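# Fold the skirt in half side to side with two arms

## Task

Fold the skirt across its width so one side edge rests on top of the opposite side edge, within about three finger-widths; the folded skirt must be reasonably flat, lie entirely on the table with its lower half flat, and both grippers must have released it at the end.

## Robot and tools

Robot: two arms, left_arm and right_arm, each with six revolute joints and a two-finger parallel gripper. Both stand at the table edge. In the scene frame the origin is on the table surface halfway between the nominal bases, +x points out over the table, +z points up, and left_arm is on the +y side. These names do not match image sides. Calibrated bases: left_arm at (+0.009, +0.262, 0) m, right_arm at (+0.026, -0.241, 0) m, both nearly unrotated. Each gripper's end_effector_position and end_effector_quat_wxyz are reported in that arm's own base frame and can be off by a few centimetres, more at long reach. The fingers point along the gripper's +z and close along its y. The reported point sits between the pads, about 1 cm behind the tips. The fixed cameras and the table use the scene frame.

Joint order, used in every row and every per-joint result list: shoulder (joint2), elbow (joint3), wrist roll (joint6), wrist pitch (joint4), waist (joint1), wrist yaw (joint5). Stated ranges in rad: shoulder 0.000 to 3.142, elbow 0.000 to 3.142, wrist roll -2.094 to 2.094, wrist pitch -1.571 to 1.571, waist -2.618 to 3.054, wrist yaw -1.571 to 1.571. Real ends can differ by up to 0.059 rad.

A row is one list of 14 numbers, each in [-1, 1], covering both arms even if only one moves. The first 7 belong to left_arm: six joint offsets in the order above, then its opening. The next 7 are the same for right_arm. Joint numbers are offsets, not poses. They are scaled so that 1.0 equals 2.224 rad for shoulder, elbow and waist, and 8.485 rad for the three wrist joints. They always count from the 'Joint targets' line as it stood when the action or move began, not from the previous row, so sending the same offset again moves the joint further. Send 0 for a joint to hold its target. The opening is absolute, from +1 (fully open) to -1 (closed); resend the current value to leave a gripper alone, because 0 means half open.

execute_actions(actions, cameras): actions is a list of actions. Each action is a list of up to 15 rows, one row per 1/30 s step, and a short action repeats its last row. If an action would push a joint more than 0.059 rad beyond its range, both arms' action is refused; a malformed first action rejects the whole call. Images come back only if actions is empty or cameras names some: cam_high, cam_low, cam_left_wrist, cam_right_wrist, or ["all"].

move(target, speed, blend, opening_speed, grip_force, blocking, cameras): target is one 14-number row or a list of up to 15 rows. Every row's offsets count from the same starting Joint targets. All joints travel together, so grippers trace curves, and nothing avoids obstacles or the other arm. speed is the peak joint speed in rad/s, 0.01 to 12.57, default 0.5, either one value or one per target. blend, in rad, rounds corners between listed targets; 0 stops at each one. opening_speed is the opening's rate in scale units per second, at least 0.2. grip_force is the per-pad force limit in newtons, 10 to 50, either one value or one per arm. It persists, and lower values close slowly. blocking=false returns after about 0.5 s while motion continues. The result adds a 'move:' line: done, off_target (at rest but a joint more than 0.035 rad from target), moving, held (a check withheld steps or stopped the path) or fault. limits=held may also appear.

wait(seconds 0 to 10, cameras) lets time pass while commands are held. stop(cameras) brakes a running move. zoom_image(camera, region [x0, y0, x1, y1] in pixels, at most 504 by 504) enlarges part of the latest image from that camera. Images are 896x504. read_manual(section) returns licence texts only. finished_scene(scene) ends the current scene, given its number, and cannot be undone.

Result lines: Joint positions (rad, with the gripper gap in metres last; 0.093 is fully open), Joint velocities ('within noise' when still), Joint targets (the base for your next offsets), Joint torques (these include the arm's own weight; entries 1, 2 and 5 wrap at ±28 N m), grip_measured (gripper motor on the -1..+1 scale; pads meet near -0.94, and each mm of held width adds about 0.0208), and Tool commands. 'joint sent to its limit' means a joint was clipped at its end. 'joint command not followed' means the clearance check changed targets. MOTOR HOT appears at 70 °C and OVER-TEMPERATURE FAULT at 85 °C, after which that arm folds up and idles.

Practical notes: each joint's target can lead its measured angle by at most 0.339 rad (big joints) or 2.2 rad (wrists), and a target more than 200 mm from the gripper is scaled back. Large moves may therefore need several actions. Friction and backlash can leave joints short, and tiny turns may not happen. For cloth, close with -1 and keep sending it while holding; open well above the held width to release.

Avoid: collisions or pressing between the arms, and closing one gripper on the other's fingers. Avoid fast strikes or hard pushes into the table. Do not drop the skirt or let go while it is still moving, and do not leave it hanging off or fallen from the table. Avoid long stretched-out holds that overheat motors. If an arm is stuck pressing, command its targets back past its measured position.

Each tool is called after "Emit:" as name([rows], argument=value, ...), one row to a line, values as JSON.

## Session

Emit:
execute_actions(actions=[])

Scene clock: 0.00 s.
left_arm: end_effector_position=(+0.3851, +0.0335, +0.0772) grip_measured=+1.000 end_effector_quat_wxyz=(+0.559, -0.077, +0.826, +0.016) | right_arm: end_effector_position=(+0.3884, -0.0147, +0.0709) grip_measured=+1.000 end_effector_quat_wxyz=(+0.554, +0.050, +0.831, -0.009)
Joint names: [shoulder, elbow, wrist roll, wrist pitch, waist, wrist yaw]
Joint positions: left_arm=[1.575 0.357 -0.087 0.834 0.063 -0.055 0.093] | right_arm=[1.609 0.363 0.068 0.849 -0.012 0.06 0.093]
Joint velocities: within noise
Joint torques (N m): no reading
Heat: left arm: 34 °C; right arm: 32 °C.
Joint targets: left_arm=[1.564 0.369 -0.082 0.834 0.062 -0.061] | right_arm=[1.597 0.376 0.063 0.853 -0.012 0.066]
Tool commands: left_gripper/opening=+1.0 right_gripper/opening=+1.0

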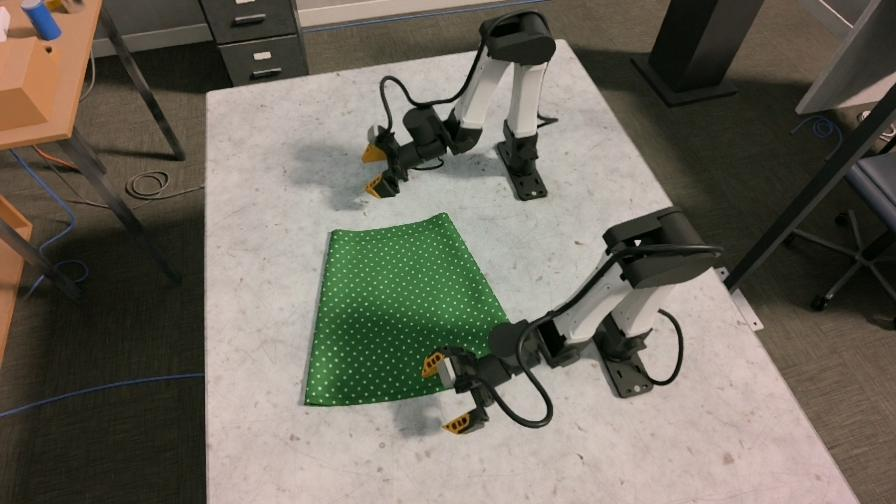

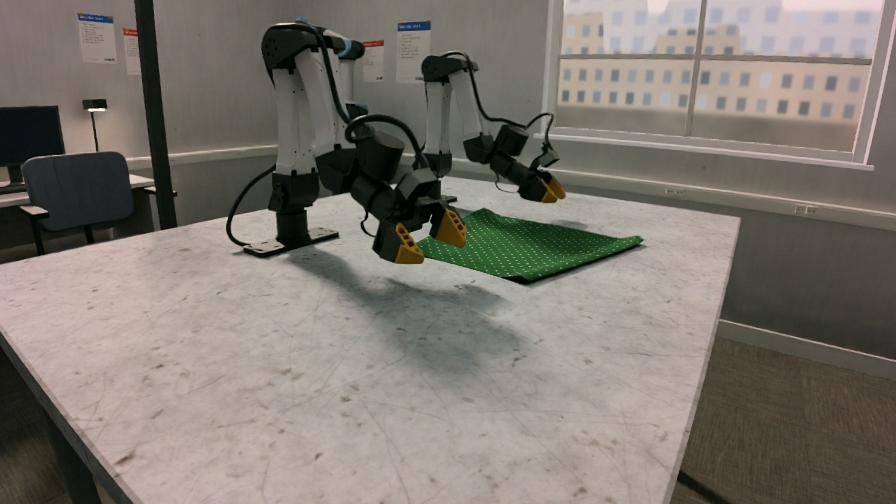

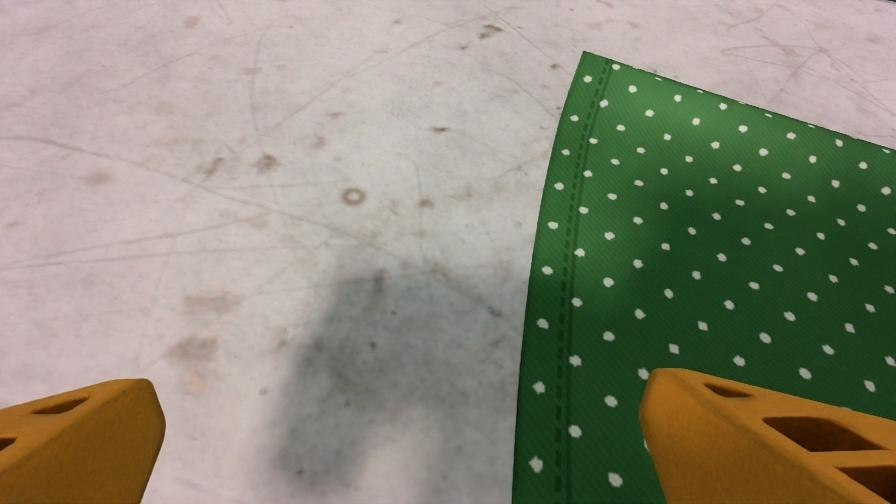

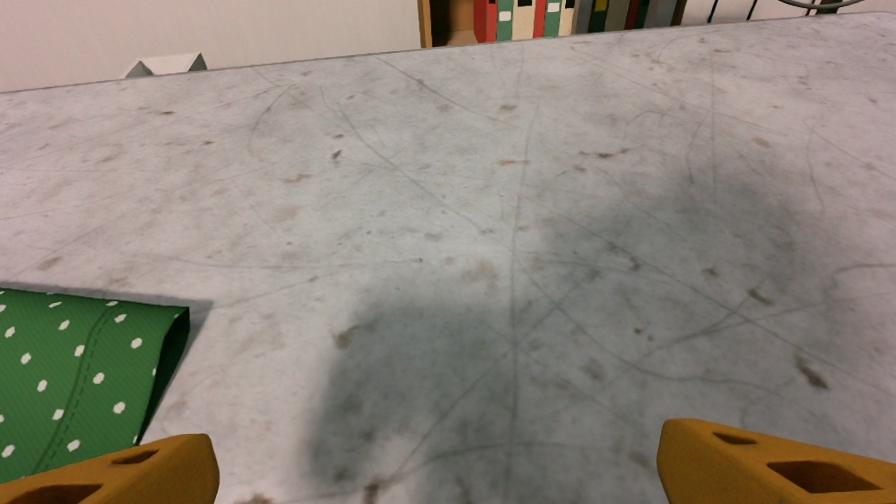

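Emit:
move(target=[0.128, 0.6446, 0.0097, -0.2225, -0.1178, 0.0072, 1, 0.1132, 0.6414, -0.0074, -0.2247, 0.0953, -0.0078, 1], speed=1.0, cameras=["all"])

Scene clock: 68.27 s.
left_arm: end_effector_position=(+0.4423, -0.0895, +0.1959) grip_measured=+1.000 end_effector_quat_wxyz=(+0.240, +0.088, +0.967, -0.023) | right_arm: end_effector_position=(+0.4405, +0.0876, +0.1944) grip_measured=+1.000 end_effector_quat_wxyz=(+0.235, -0.088, +0.968, +0.023)
Joint names: [shoulder, elbow, wrist roll, wrist pitch, waist, wrist yaw]
Joint positions: left_arm=[1.836 1.763 -0.018 -1.012 -0.202 -0.007 0.093] | right_arm=[1.836 1.761 0.016 -1.019 0.198 0.004 0.093]
Joint torques (N m): left_arm=[-6.54 10.62 0.14 1.05 0.12 0.02] | right_arm=[-7.05 8.61 -0.04 0.89 0.38 -0.17]
Heat: left arm: 44 °C; right arm: 45 °C.
Joint targets: left_arm=[1.849 1.803 0.000 -1.054 -0.200 0.000] | right_arm=[1.849 1.803 0.000 -1.054 0.200 -0.001]
move: off_target (left_arm, right_arm); left_arm: the wrist pitch is farthest, 0.042 rad from its target; right_arm: the elbow is farthest, 0.042 rad from its target

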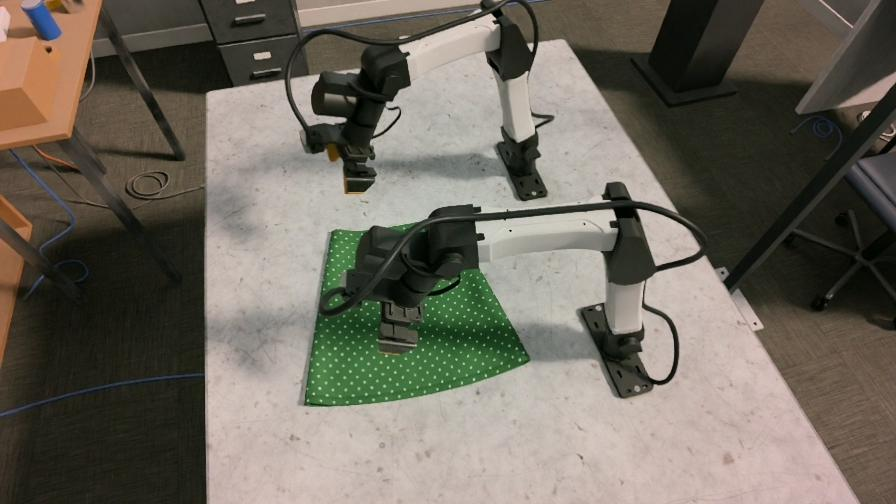

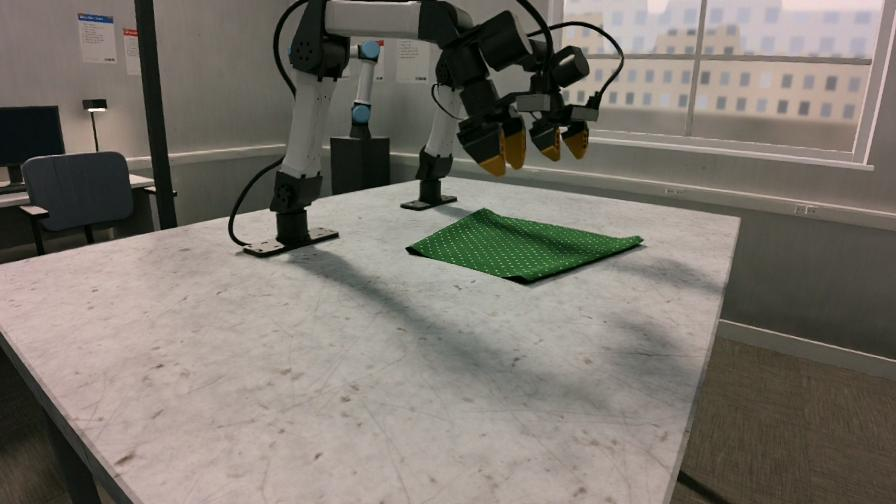

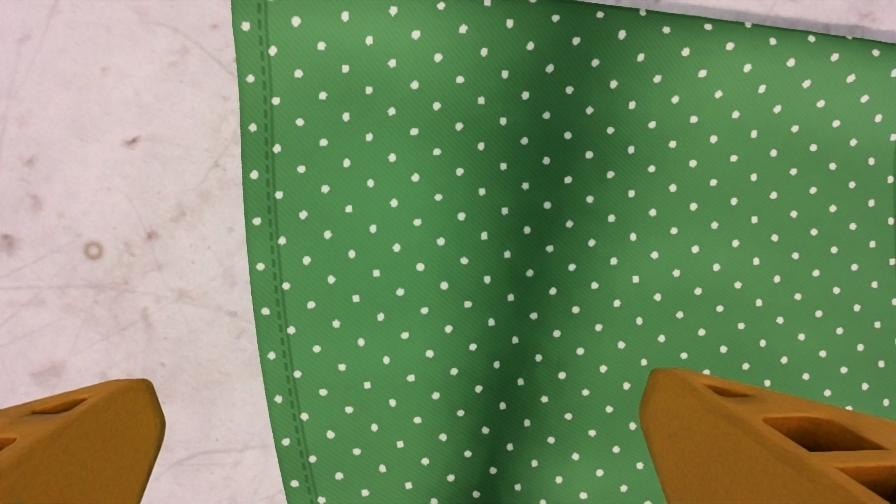

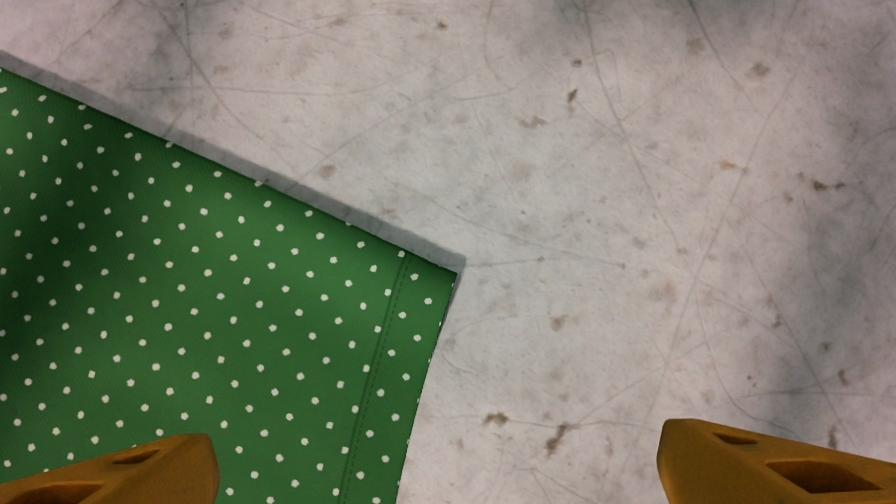

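Emit:
move(target=[-0.3259, -0.4581, 0.1328, 0.0052, -0.049, 0, 0.0, -0.2437, -0.4059, -0.148, 0.0131, 0.1124, 0, 0.0], speed=1.0, cameras=["all"])

Scene clock: 217.53 s.
left_arm: end_effector_position=(+0.2035, -0.0586, +0.0894) grip_measured=+0.003 end_effector_quat_wxyz=(+0.091, +0.641, +0.761, +0.049) | right_arm: end_effector_position=(+0.2249, +0.1061, +0.0867) grip_measured=+0.001 end_effector_quat_wxyz=(-0.079, +0.748, -0.658, +0.041)
Joint names: [shoulder, elbow, wrist roll, wrist pitch, waist, wrist yaw]
Joint positions: left_arm=[1.146 0.797 1.108 -1.015 -0.294 -0.018 0.045] | right_arm=[1.332 0.914 -1.249 -0.975 0.451 0.015 0.045]
Joint torques (N m): left_arm=[-3.3 4.98 0.12 0.93 -0.18 0.05] | right_arm=[-5.76 3.85 -0.02 0.95 0.42 -0.23]
Heat: left arm: 50 °C; right arm: 46 °C.
Joint targets: left_arm=[1.124 0.784 1.127 -1.009 -0.309 0.000] | right_arm=[1.307 0.900 -1.256 -0.943 0.450 -0.001]
move: done

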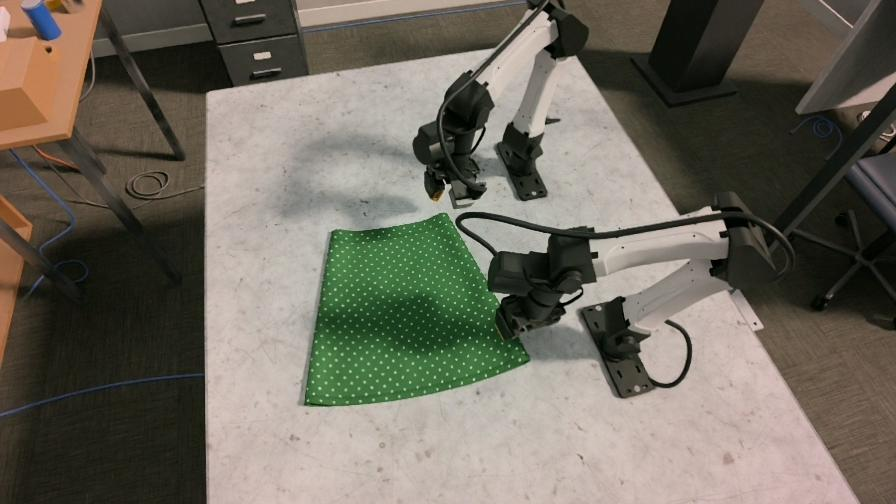

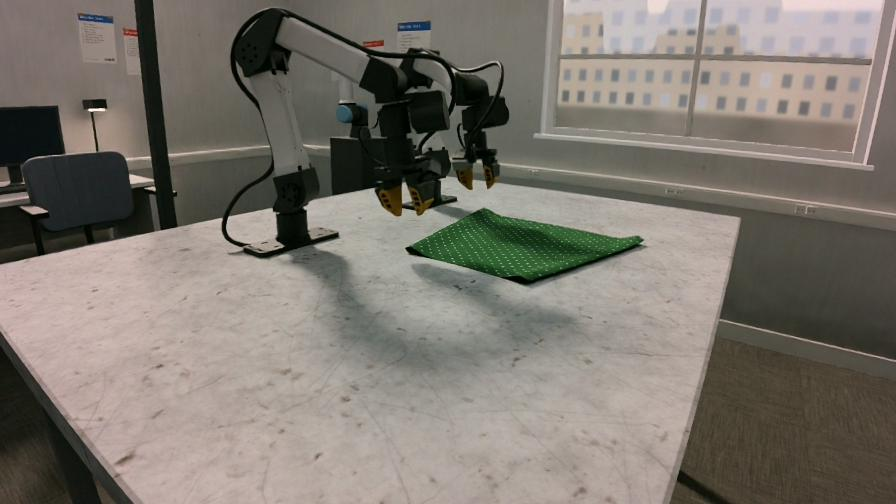

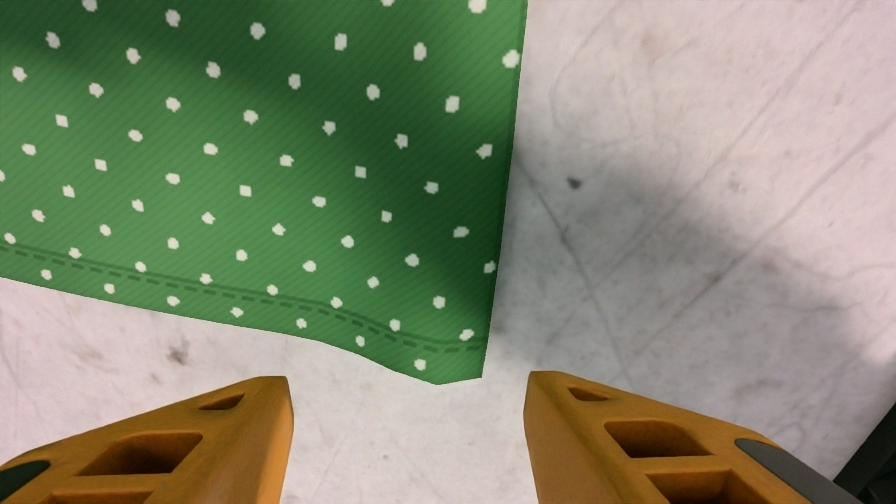

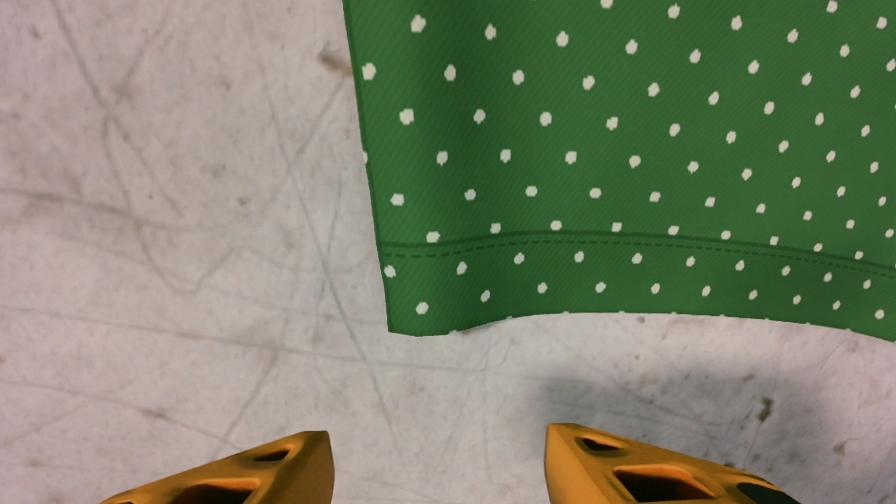

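Emit:
move(target=[0.0235, -0.0877, 0.008, 0.029, 0.0265, 0, 0.0, 0.038, -0.0738, -0.0004, 0.0293, -0.0013, 0, 0.0], speed=0.5, cameras=["all"])

Scene clock: 257.13 s.
left_arm: end_effector_position=(+0.1971, -0.0504, +0.0365) grip_measured=+0.003 end_effector_quat_wxyz=(+0.084, +0.655, +0.749, +0.050) | right_arm: end_effector_position=(+0.2291, +0.1082, +0.0377) grip_measured=+0.001 end_effector_quat_wxyz=(-0.091, +0.749, -0.655, +0.047)
Joint names: [shoulder, elbow, wrist roll, wrist pitch, waist, wrist yaw]
Joint positions: left_arm=[1.175 0.6 1.175 -0.801 -0.264 -0.016 0.045] | right_arm=[1.388 0.748 -1.254 -0.728 0.451 0.015 0.045]
Joint torques (N m): left_arm=[-1.48 4.86 0.13 1.22 1.33 0.04] | right_arm=[-3.26 3.75 -0.04 0.97 0.13 -0.2]
Heat: left arm: 44 °C; right arm: 42 °C.
Joint targets: left_arm=[1.176 0.589 1.195 -0.763 -0.250 0.000] | right_arm=[1.391 0.736 -1.259 -0.694 0.447 -0.001]
move: off_target (left_arm); left_arm: the wrist pitch is farthest, 0.039 rad from its target

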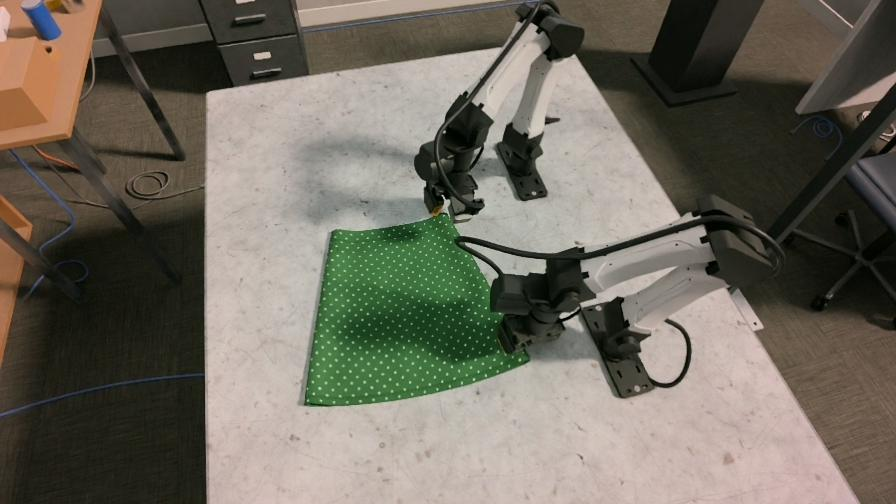

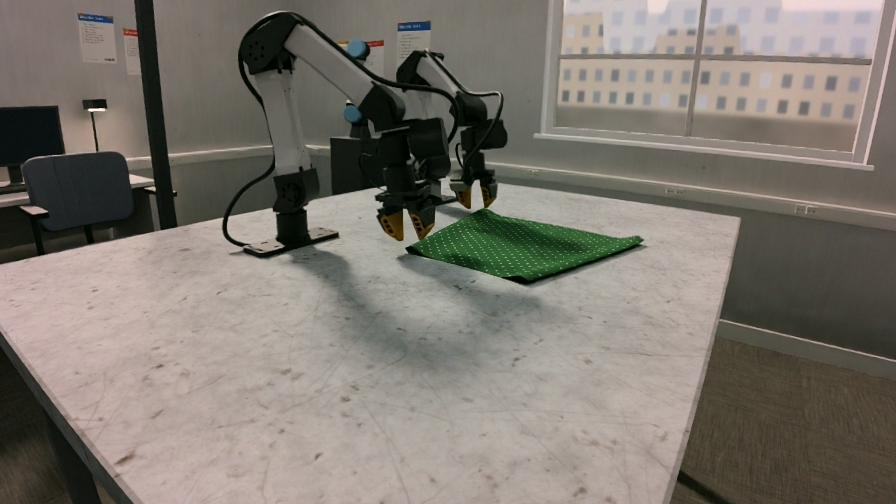

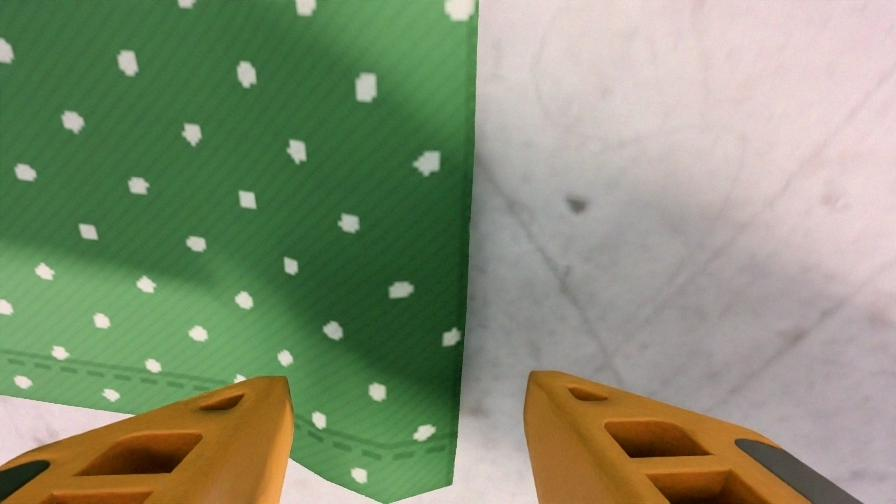

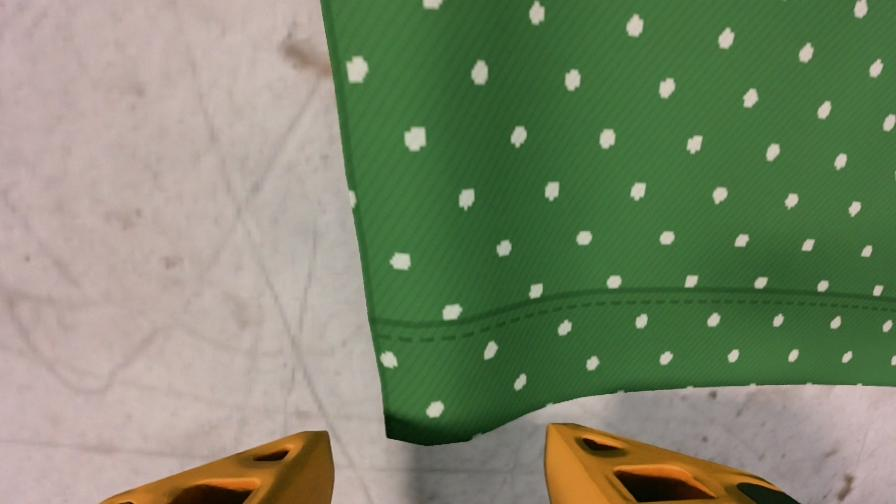

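Emit:
move(target=[0.01524, -0.02383, 0, 0.01024, 0, 0, 0.0, 0.01556, -0.02113, 0, 0.00962, 0, 0, 0.0], speed=0.2, cameras=["cam_left_wrist", "cam_right_wrist"])

Scene clock: 275.43 s.
left_arm: end_effector_position=(+0.1943, -0.0496, +0.0193) grip_measured=+0.003 end_effector_quat_wxyz=(+0.078, +0.656, +0.749, +0.048) | right_arm: end_effector_position=(+0.2298, +0.1085, +0.0214) grip_measured=+0.001 end_effector_quat_wxyz=(-0.092, +0.748, -0.655, +0.047)
Joint names: [shoulder, elbow, wrist roll, wrist pitch, waist, wrist yaw]
Joint positions: left_arm=[1.207 0.548 1.177 -0.729 -0.264 -0.016 0.045] | right_arm=[1.42 0.702 -1.254 -0.646 0.451 0.015 0.045]
Joint torques (N m): left_arm=[-1.42 4.48 0.13 1.37 1.32 0.05] | right_arm=[-3.21 3.51 -0.03 0.99 0.12 -0.21]
Heat: left arm: 43 °C; right arm: 41 °C.
Joint targets: left_arm=[1.210 0.536 1.195 -0.677 -0.250 0.000] | right_arm=[1.426 0.689 -1.259 -0.612 0.447 -0.001]
move: off_target (left_arm); left_arm: the wrist pitch is farthest, 0.053 rad from its target
Images, in order (width x height): cam_left_wrist 896x504, cam_right_wrist 896x504.

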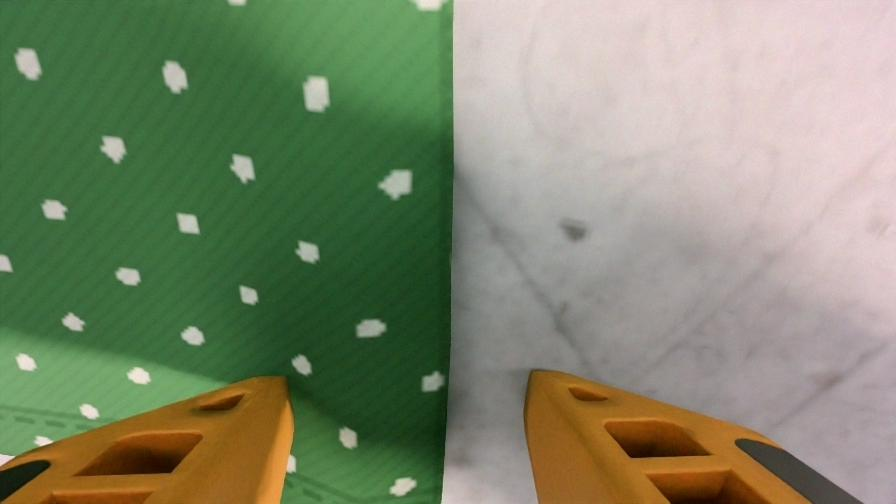

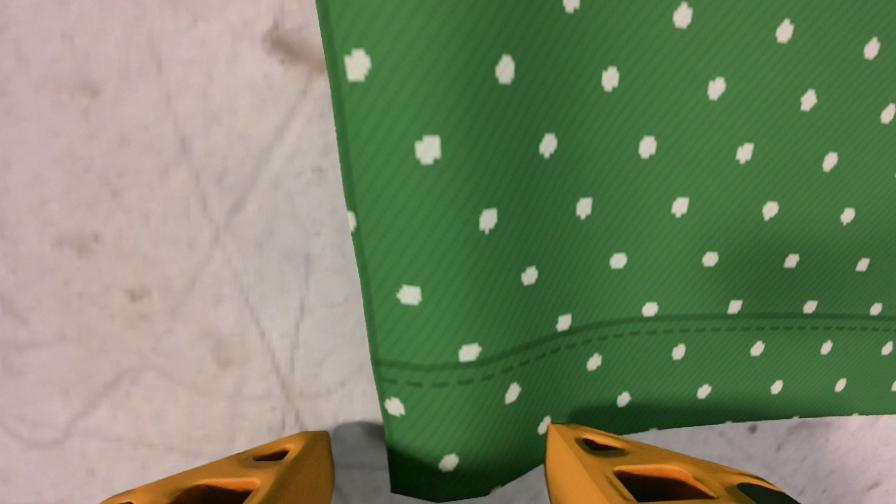

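Emit:
move(target=[0.0053, -0.0083, 0, 0.0036, 0, 0, 0.0, 0.0073, -0.0099, 0, 0.0045, 0, 0, 0.0], speed=0.15, cameras=["cam_left_wrist", "cam_right_wrist"])

Scene clock: 291.03 s.
left_arm: end_effector_position=(+0.1940, -0.0498, +0.0186) grip_measured=+0.003 end_effector_quat_wxyz=(+0.078, +0.660, +0.745, +0.047) | right_arm: end_effector_position=(+0.2291, +0.1082, +0.0171) grip_measured=+0.001 end_effector_quat_wxyz=(-0.091, +0.748, -0.655, +0.047)
Joint names: [shoulder, elbow, wrist roll, wrist pitch, waist, wrist yaw]
Joint positions: left_arm=[1.207 0.545 1.187 -0.726 -0.264 -0.015 0.045] | right_arm=[1.428 0.69 -1.254 -0.628 0.451 0.015 0.045]
Joint torques (N m): left_arm=[-0.46 2.97 0.12 1.65 1.33 0.04] | right_arm=[-2.47 2.66 0 1.17 0.14 -0.22]
Heat: left arm: 42 °C; right arm: 40 °C.
Joint targets: left_arm=[1.222 0.517 1.195 -0.646 -0.250 0.000] | right_arm=[1.442 0.667 -1.259 -0.574 0.447 -0.001]
move: off_target (left_arm, right_arm); left_arm: the wrist pitch is farthest, 0.080 rad from its target; right_arm: the wrist pitch is farthest, 0.054 rad from its target
Images, in order (width x height): cam_left_wrist 896x504, cam_right_wrist 896x504.

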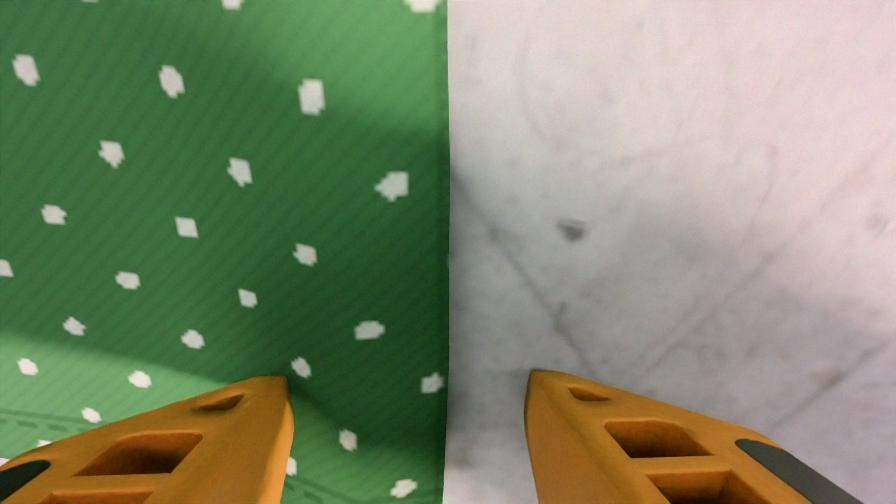

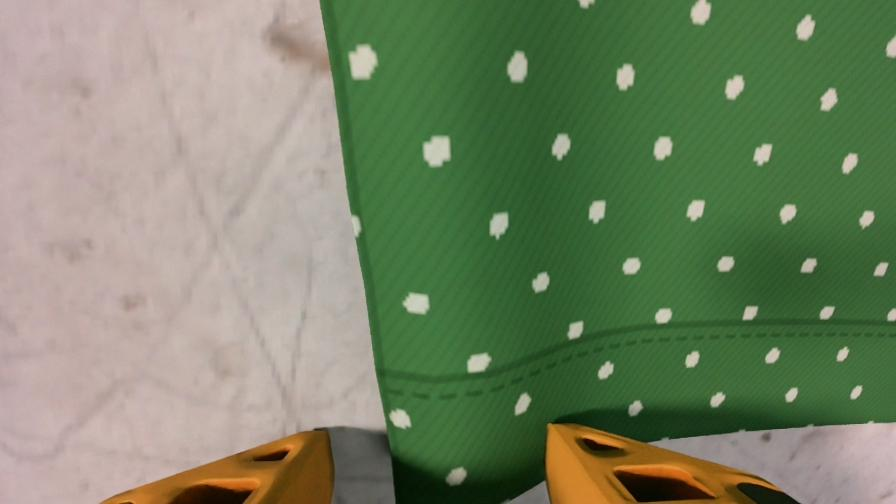

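Emit:
move(target=[0.002, -0.003, 0, 0.0012, 0, 0, -1.0, 0.0035, -0.0047, 0, 0.002, 0, 0, -1.0], speed=0.15, opening_speed=0.45, cameras=["cam_left_wrist", "cam_right_wrist"])

Scene clock: 301.57 s.
left_arm: end_effector_position=(+0.1770, -0.0524, +0.0149) grip_measured=-0.986 end_effector_quat_wxyz=(+0.059, +0.659, +0.750, +0.014) | right_arm: end_effector_position=(+0.2104, +0.1060, +0.0126) grip_measured=-0.976 end_effector_quat_wxyz=(-0.066, +0.748, -0.660, +0.016)
Joint names: [shoulder, elbow, wrist roll, wrist pitch, waist, wrist yaw]
Joint positions: left_arm=[1.207 0.539 1.177 -0.783 -0.264 0.027 0] | right_arm=[1.428 0.682 -1.243 -0.691 0.451 -0.022 0]
Joint torques (N m): left_arm=[0.02 2.84 0.11 2.18 1.32 -0.24] | right_arm=[-1.63 2.35 -0.02 1.79 0.16 0.03]
Heat: left arm: 41 °C; right arm: 39 °C.
Joint targets: left_arm=[1.226 0.510 1.195 -0.636 -0.250 0.000] | right_arm=[1.450 0.656 -1.259 -0.557 0.447 -0.001]
move: off_target (left_arm, right_arm); left_arm: the wrist pitch is farthest, 0.147 rad from its target; right_arm: the wrist pitch is farthest, 0.134 rad from its target
Images, in order (width x height): cam_left_wrist 896x504, cam_right_wrist 896x504.

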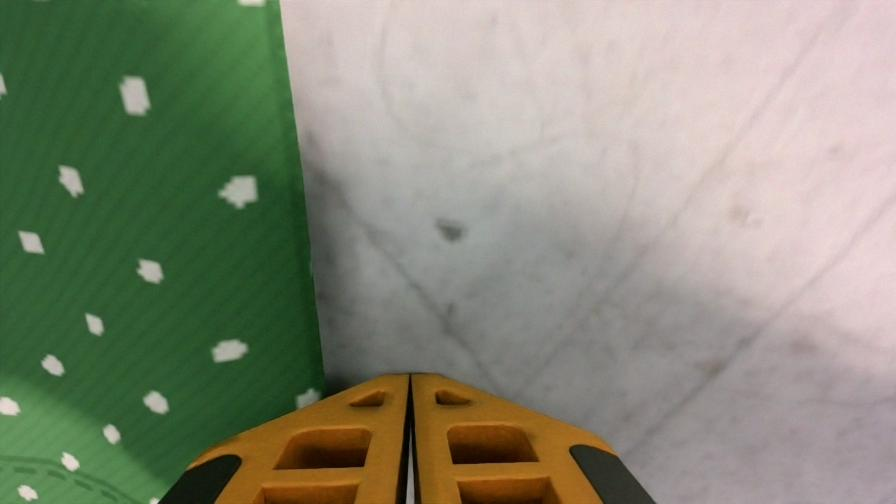

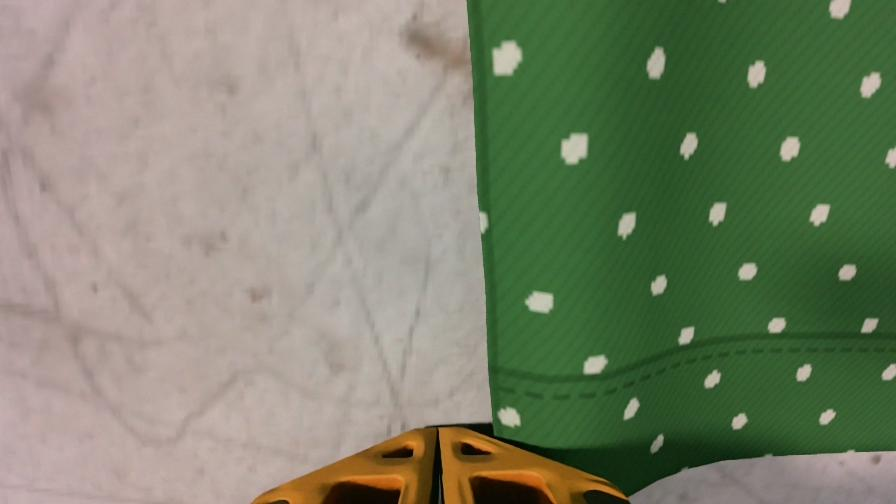

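Emit:
move([
  [0.0521, 0.0959, 0, -0.0348, -0.0016, 0, -1.0, 0.0378, 0.1036, -0.0118, -0.0407, 0.0052, 0, -1.0],
  [0.0521, 0.0959, 0, -0.0348, -0.0016, 0, -0.316, 0.0378, 0.1036, -0.0118, -0.0407, 0.0052, 0, -0.316],
], speed=0.3, cameras=["cam_left_wrist", "cam_right_wrist", "cam_high"])

Scene clock: 335.90 s.
left_arm: end_effector_position=(+0.1843, -0.0515, +0.0272) grip_measured=-0.319 end_effector_quat_wxyz=(+0.004, +0.661, +0.751, -0.003) | right_arm: end_effector_position=(+0.2133, +0.1050, +0.0283) grip_measured=-0.317 end_effector_quat_wxyz=(-0.003, +0.782, -0.623, -0.002)
Joint names: [shoulder, elbow, wrist roll, wrist pitch, waist, wrist yaw]
Joint positions: left_arm=[1.338 0.686 1.18 -0.915 -0.264 0.01 0.03] | right_arm=[1.526 0.849 -1.343 -0.89 0.453 -0.006 0.03]
Joint torques (N m): left_arm=[-2.03 8.95 0.12 0.25 0.98 -0.21] | right_arm=[-3.69 7.16 -0.02 0.14 0.46 0]
Heat: left arm: 40 °C; right arm: 41 °C.
Joint targets: left_arm=[1.342 0.724 1.195 -0.931 -0.253 0.000] | right_arm=[1.534 0.886 -1.359 -0.902 0.459 -0.001]
move: off_target (left_arm, right_arm); target 2's new numbers were sent with left_arm's elbow 0.037 rad from that target; left_arm: the elbow is farthest, 0.037 rad from its target; right_arm: the elbow is farthest, 0.037 rad from its target
Images, in order (width x height): cam_high 896x504, cam_left_wrist 896x504, cam_right_wrist 896x504.

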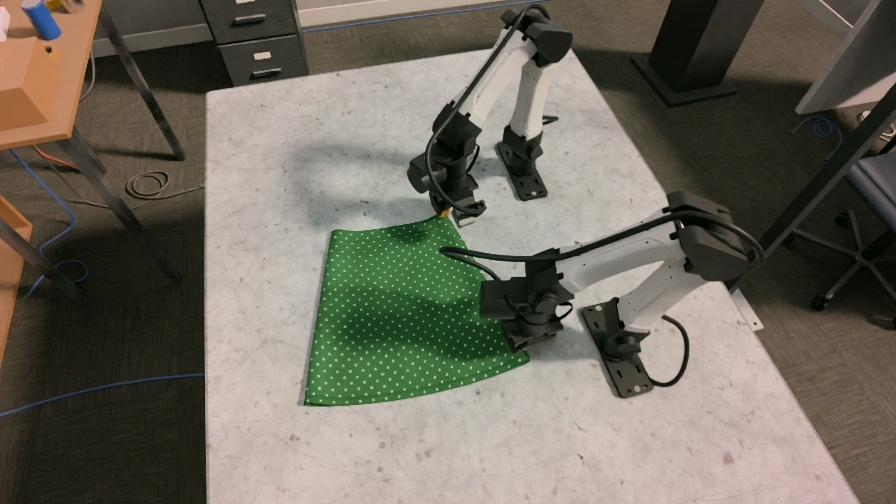

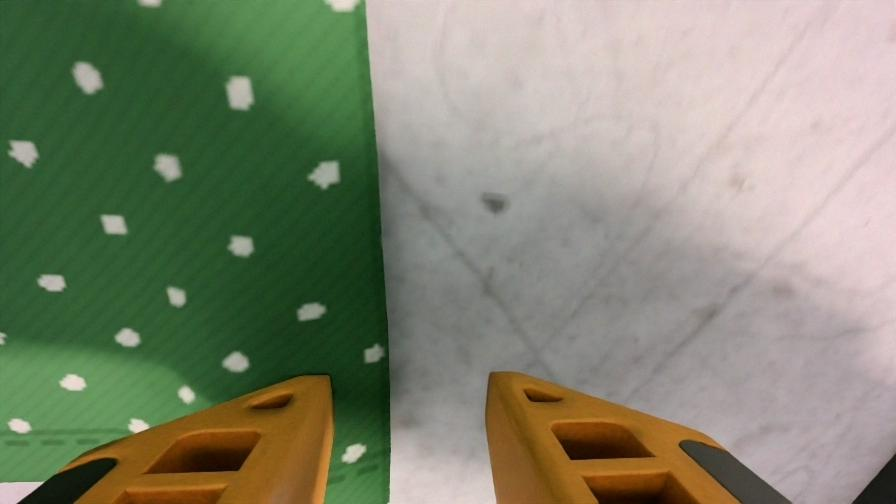

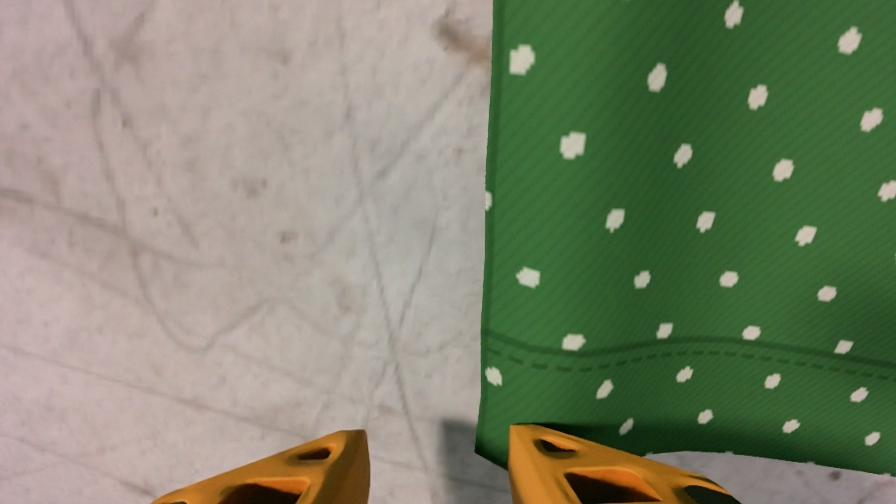

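Emit:
move(target=[0.0223, 0.0002, 0, 0.0058, 0, 0, -0.316, 0.0352, 0.0132, 0, 0.0058, -0.0016, 0, -0.316], speed=0.2, cameras=["cam_left_wrist", "cam_right_wrist"])

Scene clock: 351.30 s.
left_arm: end_effector_position=(+0.1809, -0.0506, +0.0186) grip_measured=-0.319 end_effector_quat_wxyz=(-0.016, +0.661, +0.751, -0.013) | right_arm: end_effector_position=(+0.2188, +0.1076, +0.0171) grip_measured=-0.317 end_effector_quat_wxyz=(+0.013, +0.782, -0.623, -0.010)
Joint names: [shoulder, elbow, wrist roll, wrist pitch, waist, wrist yaw]
Joint positions: left_arm=[1.388 0.686 1.18 -0.91 -0.264 0.01 0.03] | right_arm=[1.604 0.877 -1.343 -0.877 0.453 -0.006 0.03]
Joint torques (N m): left_arm=[-2.28 8.77 0.12 0.62 0.99 -0.21] | right_arm=[-4.16 7.05 -0.01 0.41 0.1 0]
Heat: left arm: 41 °C; right arm: 42 °C.
Joint targets: left_arm=[1.392 0.724 1.195 -0.882 -0.253 0.000] | right_arm=[1.612 0.916 -1.359 -0.853 0.455 -0.001]
move: off_target (left_arm, right_arm); left_arm: the elbow is farthest, 0.038 rad from its target; right_arm: the elbow is farthest, 0.038 rad from its target
Images, in order (width x height): cam_left_wrist 896x504, cam_right_wrist 896x504.

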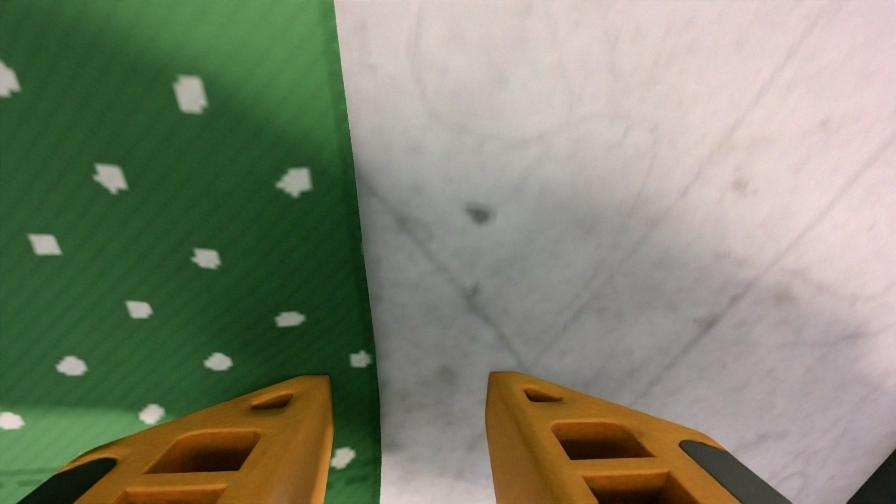

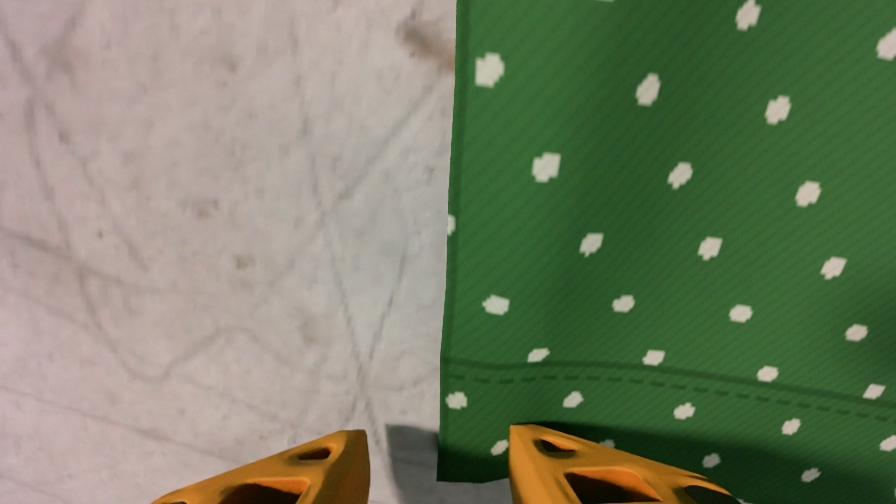

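Emit:
move([
  [0.005, 0, 0, 0.0058, 0, 0, -0.316, 0.0038, 0, 0, 0.0045, 0.0135, 0, -0.316],
  [0.0075, 0, 0, 0.0061, 0, 0, -1, 0.006, 0, 0, 0.0048, 0.0135, 0, -1],
], speed=0.2, opening_speed=0.4, cameras=["cam_left_wrist", "cam_right_wrist"])

Scene clock: 368.87 s.
left_arm: end_effector_position=(+0.1924, -0.0536, +0.0162) grip_measured=-0.986 end_effector_quat_wxyz=(+0.001, +0.661, +0.751, -0.005) | right_arm: end_effector_position=(+0.2271, +0.1166, +0.0148) grip_measured=-0.976 end_effector_quat_wxyz=(-0.003, +0.788, -0.616, -0.001)
Joint names: [shoulder, elbow, wrist roll, wrist pitch, waist, wrist yaw]
Joint positions: left_arm=[1.402 0.688 1.18 -0.858 -0.264 0.01 0] | right_arm=[1.618 0.882 -1.343 -0.831 0.471 -0.005 0]
Joint torques (N m): left_arm=[-2.3 8.7 0.12 0.7 0.98 -0.2] | right_arm=[-4.18 6.76 -0.02 0.42 0.43 -0.03]
Heat: left arm: 42 °C; right arm: 45 °C.
Joint targets: left_arm=[1.408 0.724 1.195 -0.830 -0.253 0.000] | right_arm=[1.625 0.916 -1.359 -0.813 0.485 -0.001]
move: off_target (left_arm); target 2's new numbers were sent with right_arm's elbow 0.039 rad from that target; left_arm: the elbow is farthest, 0.036 rad from its target
Images, in order (width x height): cam_left_wrist 896x504, cam_right_wrist 896x504.

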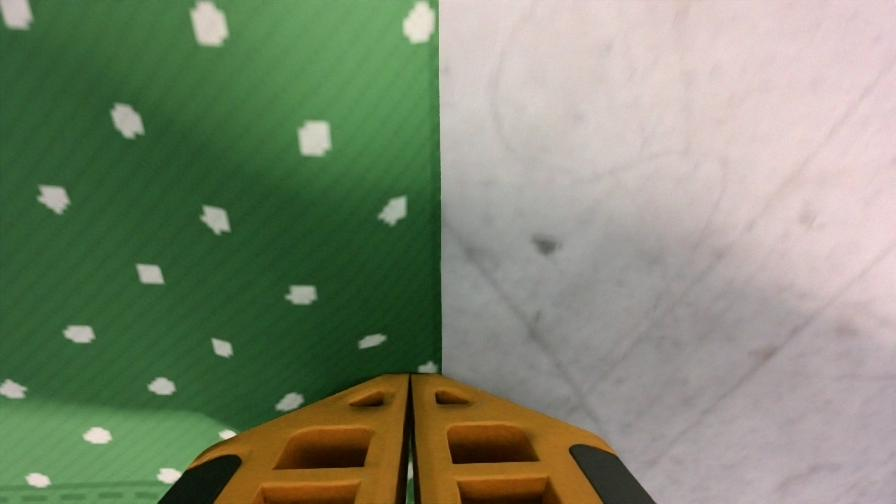

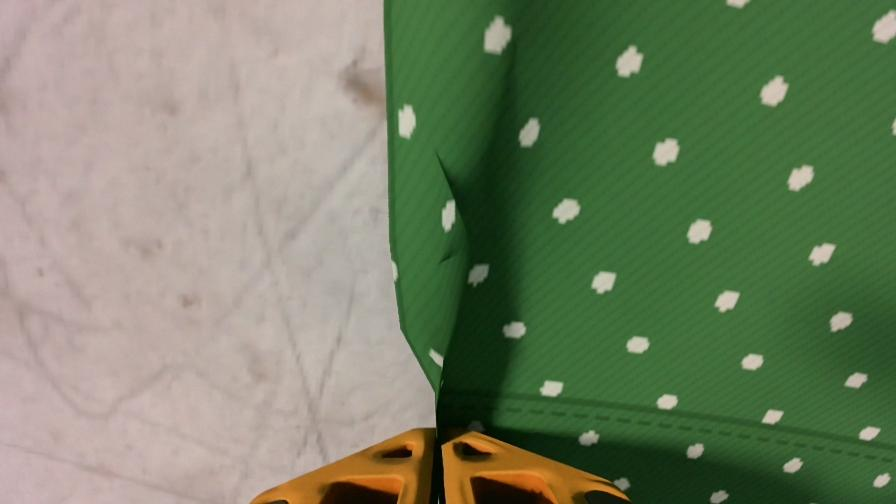

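Emit:
move([
  [0, 0, 0, 0, 0, 0, -0.316, 0,0,0,0,0,0, -1],
  [0.0076, 0, 0, 0.0013, 0, 0, -0.316, 0,0,0,0,0,0,-1],
  [0.0076, 0, 0, 0.0013, 0, 0, -1, 0,0,0,0,0,0,-1],
], speed=0.2, opening_speed=0.5, cameras=["cam_left_wrist", "cam_right_wrist", "cam_high"])

Scene clock: 381.03 s.
left_arm: end_effector_position=(+0.2002, -0.0527, +0.0155) grip_measured=-0.986 end_effector_quat_wxyz=(+0.008, +0.656, +0.755, +0.002) | right_arm: end_effector_position=(+0.2271, +0.1166, +0.0148) grip_measured=-0.976 end_effector_quat_wxyz=(-0.003, +0.788, -0.616, -0.001)
Joint names: [shoulder, elbow, wrist roll, wrist pitch, waist, wrist yaw]
Joint positions: left_arm=[1.416 0.696 1.177 -0.834 -0.255 0.004 0] | right_arm=[1.618 0.882 -1.343 -0.831 0.471 -0.005 0]
Joint torques (N m): left_arm=[-2.1 7.94 0.12 0.61 0.96 -0.15] | right_arm=[-4.16 6.8 -0.02 0.46 0.43 -0.01]
Heat: left arm: 42 °C; right arm: 43 °C.
Joint targets: left_arm=[1.425 0.724 1.195 -0.819 -0.253 0.000] | right_arm=[1.625 0.916 -1.359 -0.813 0.485 -0.001]
move: done; target 3's new numbers were sent with left_arm's wrist pitch 0.039 rad from that target
Images, in order (width x height): cam_high 896x504, cam_left_wrist 896x504, cam_right_wrist 896x504.

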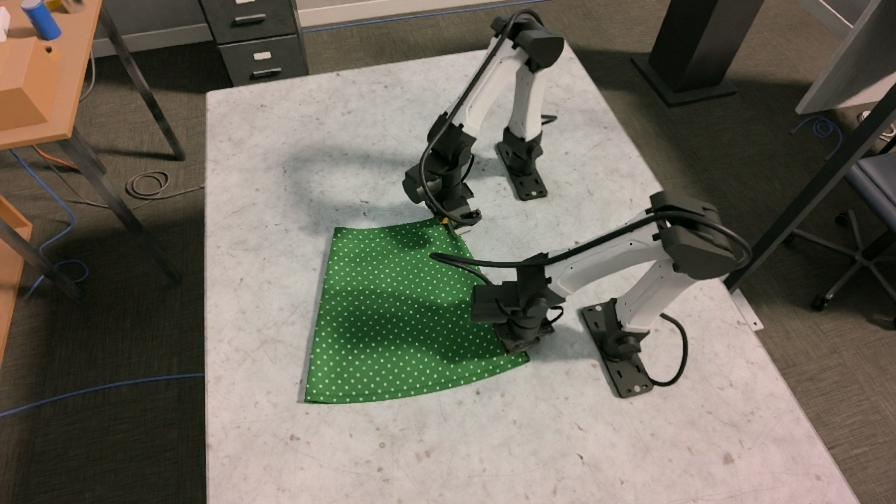

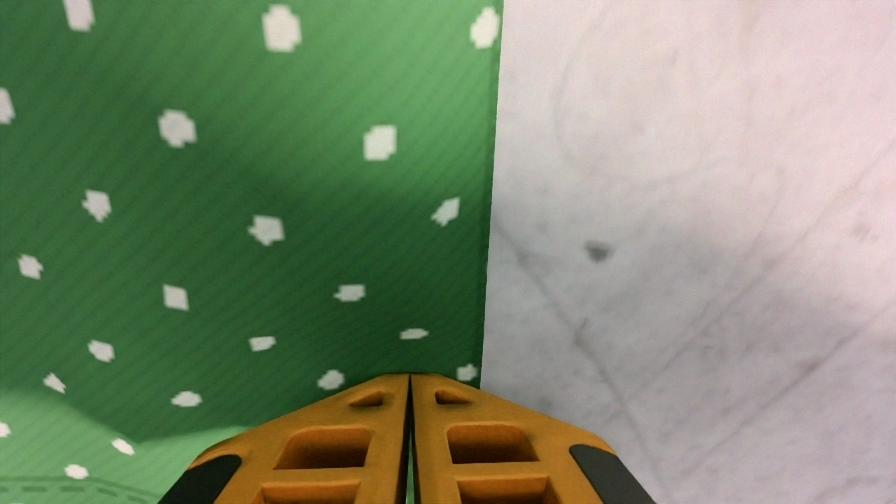

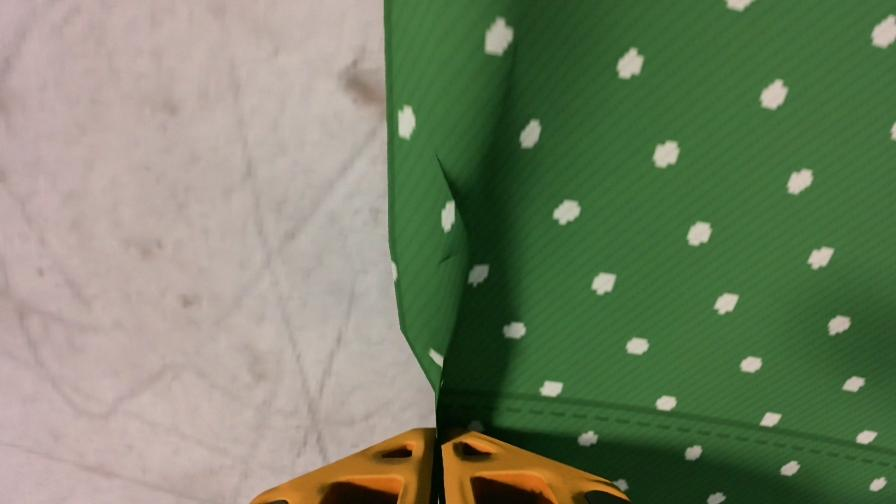

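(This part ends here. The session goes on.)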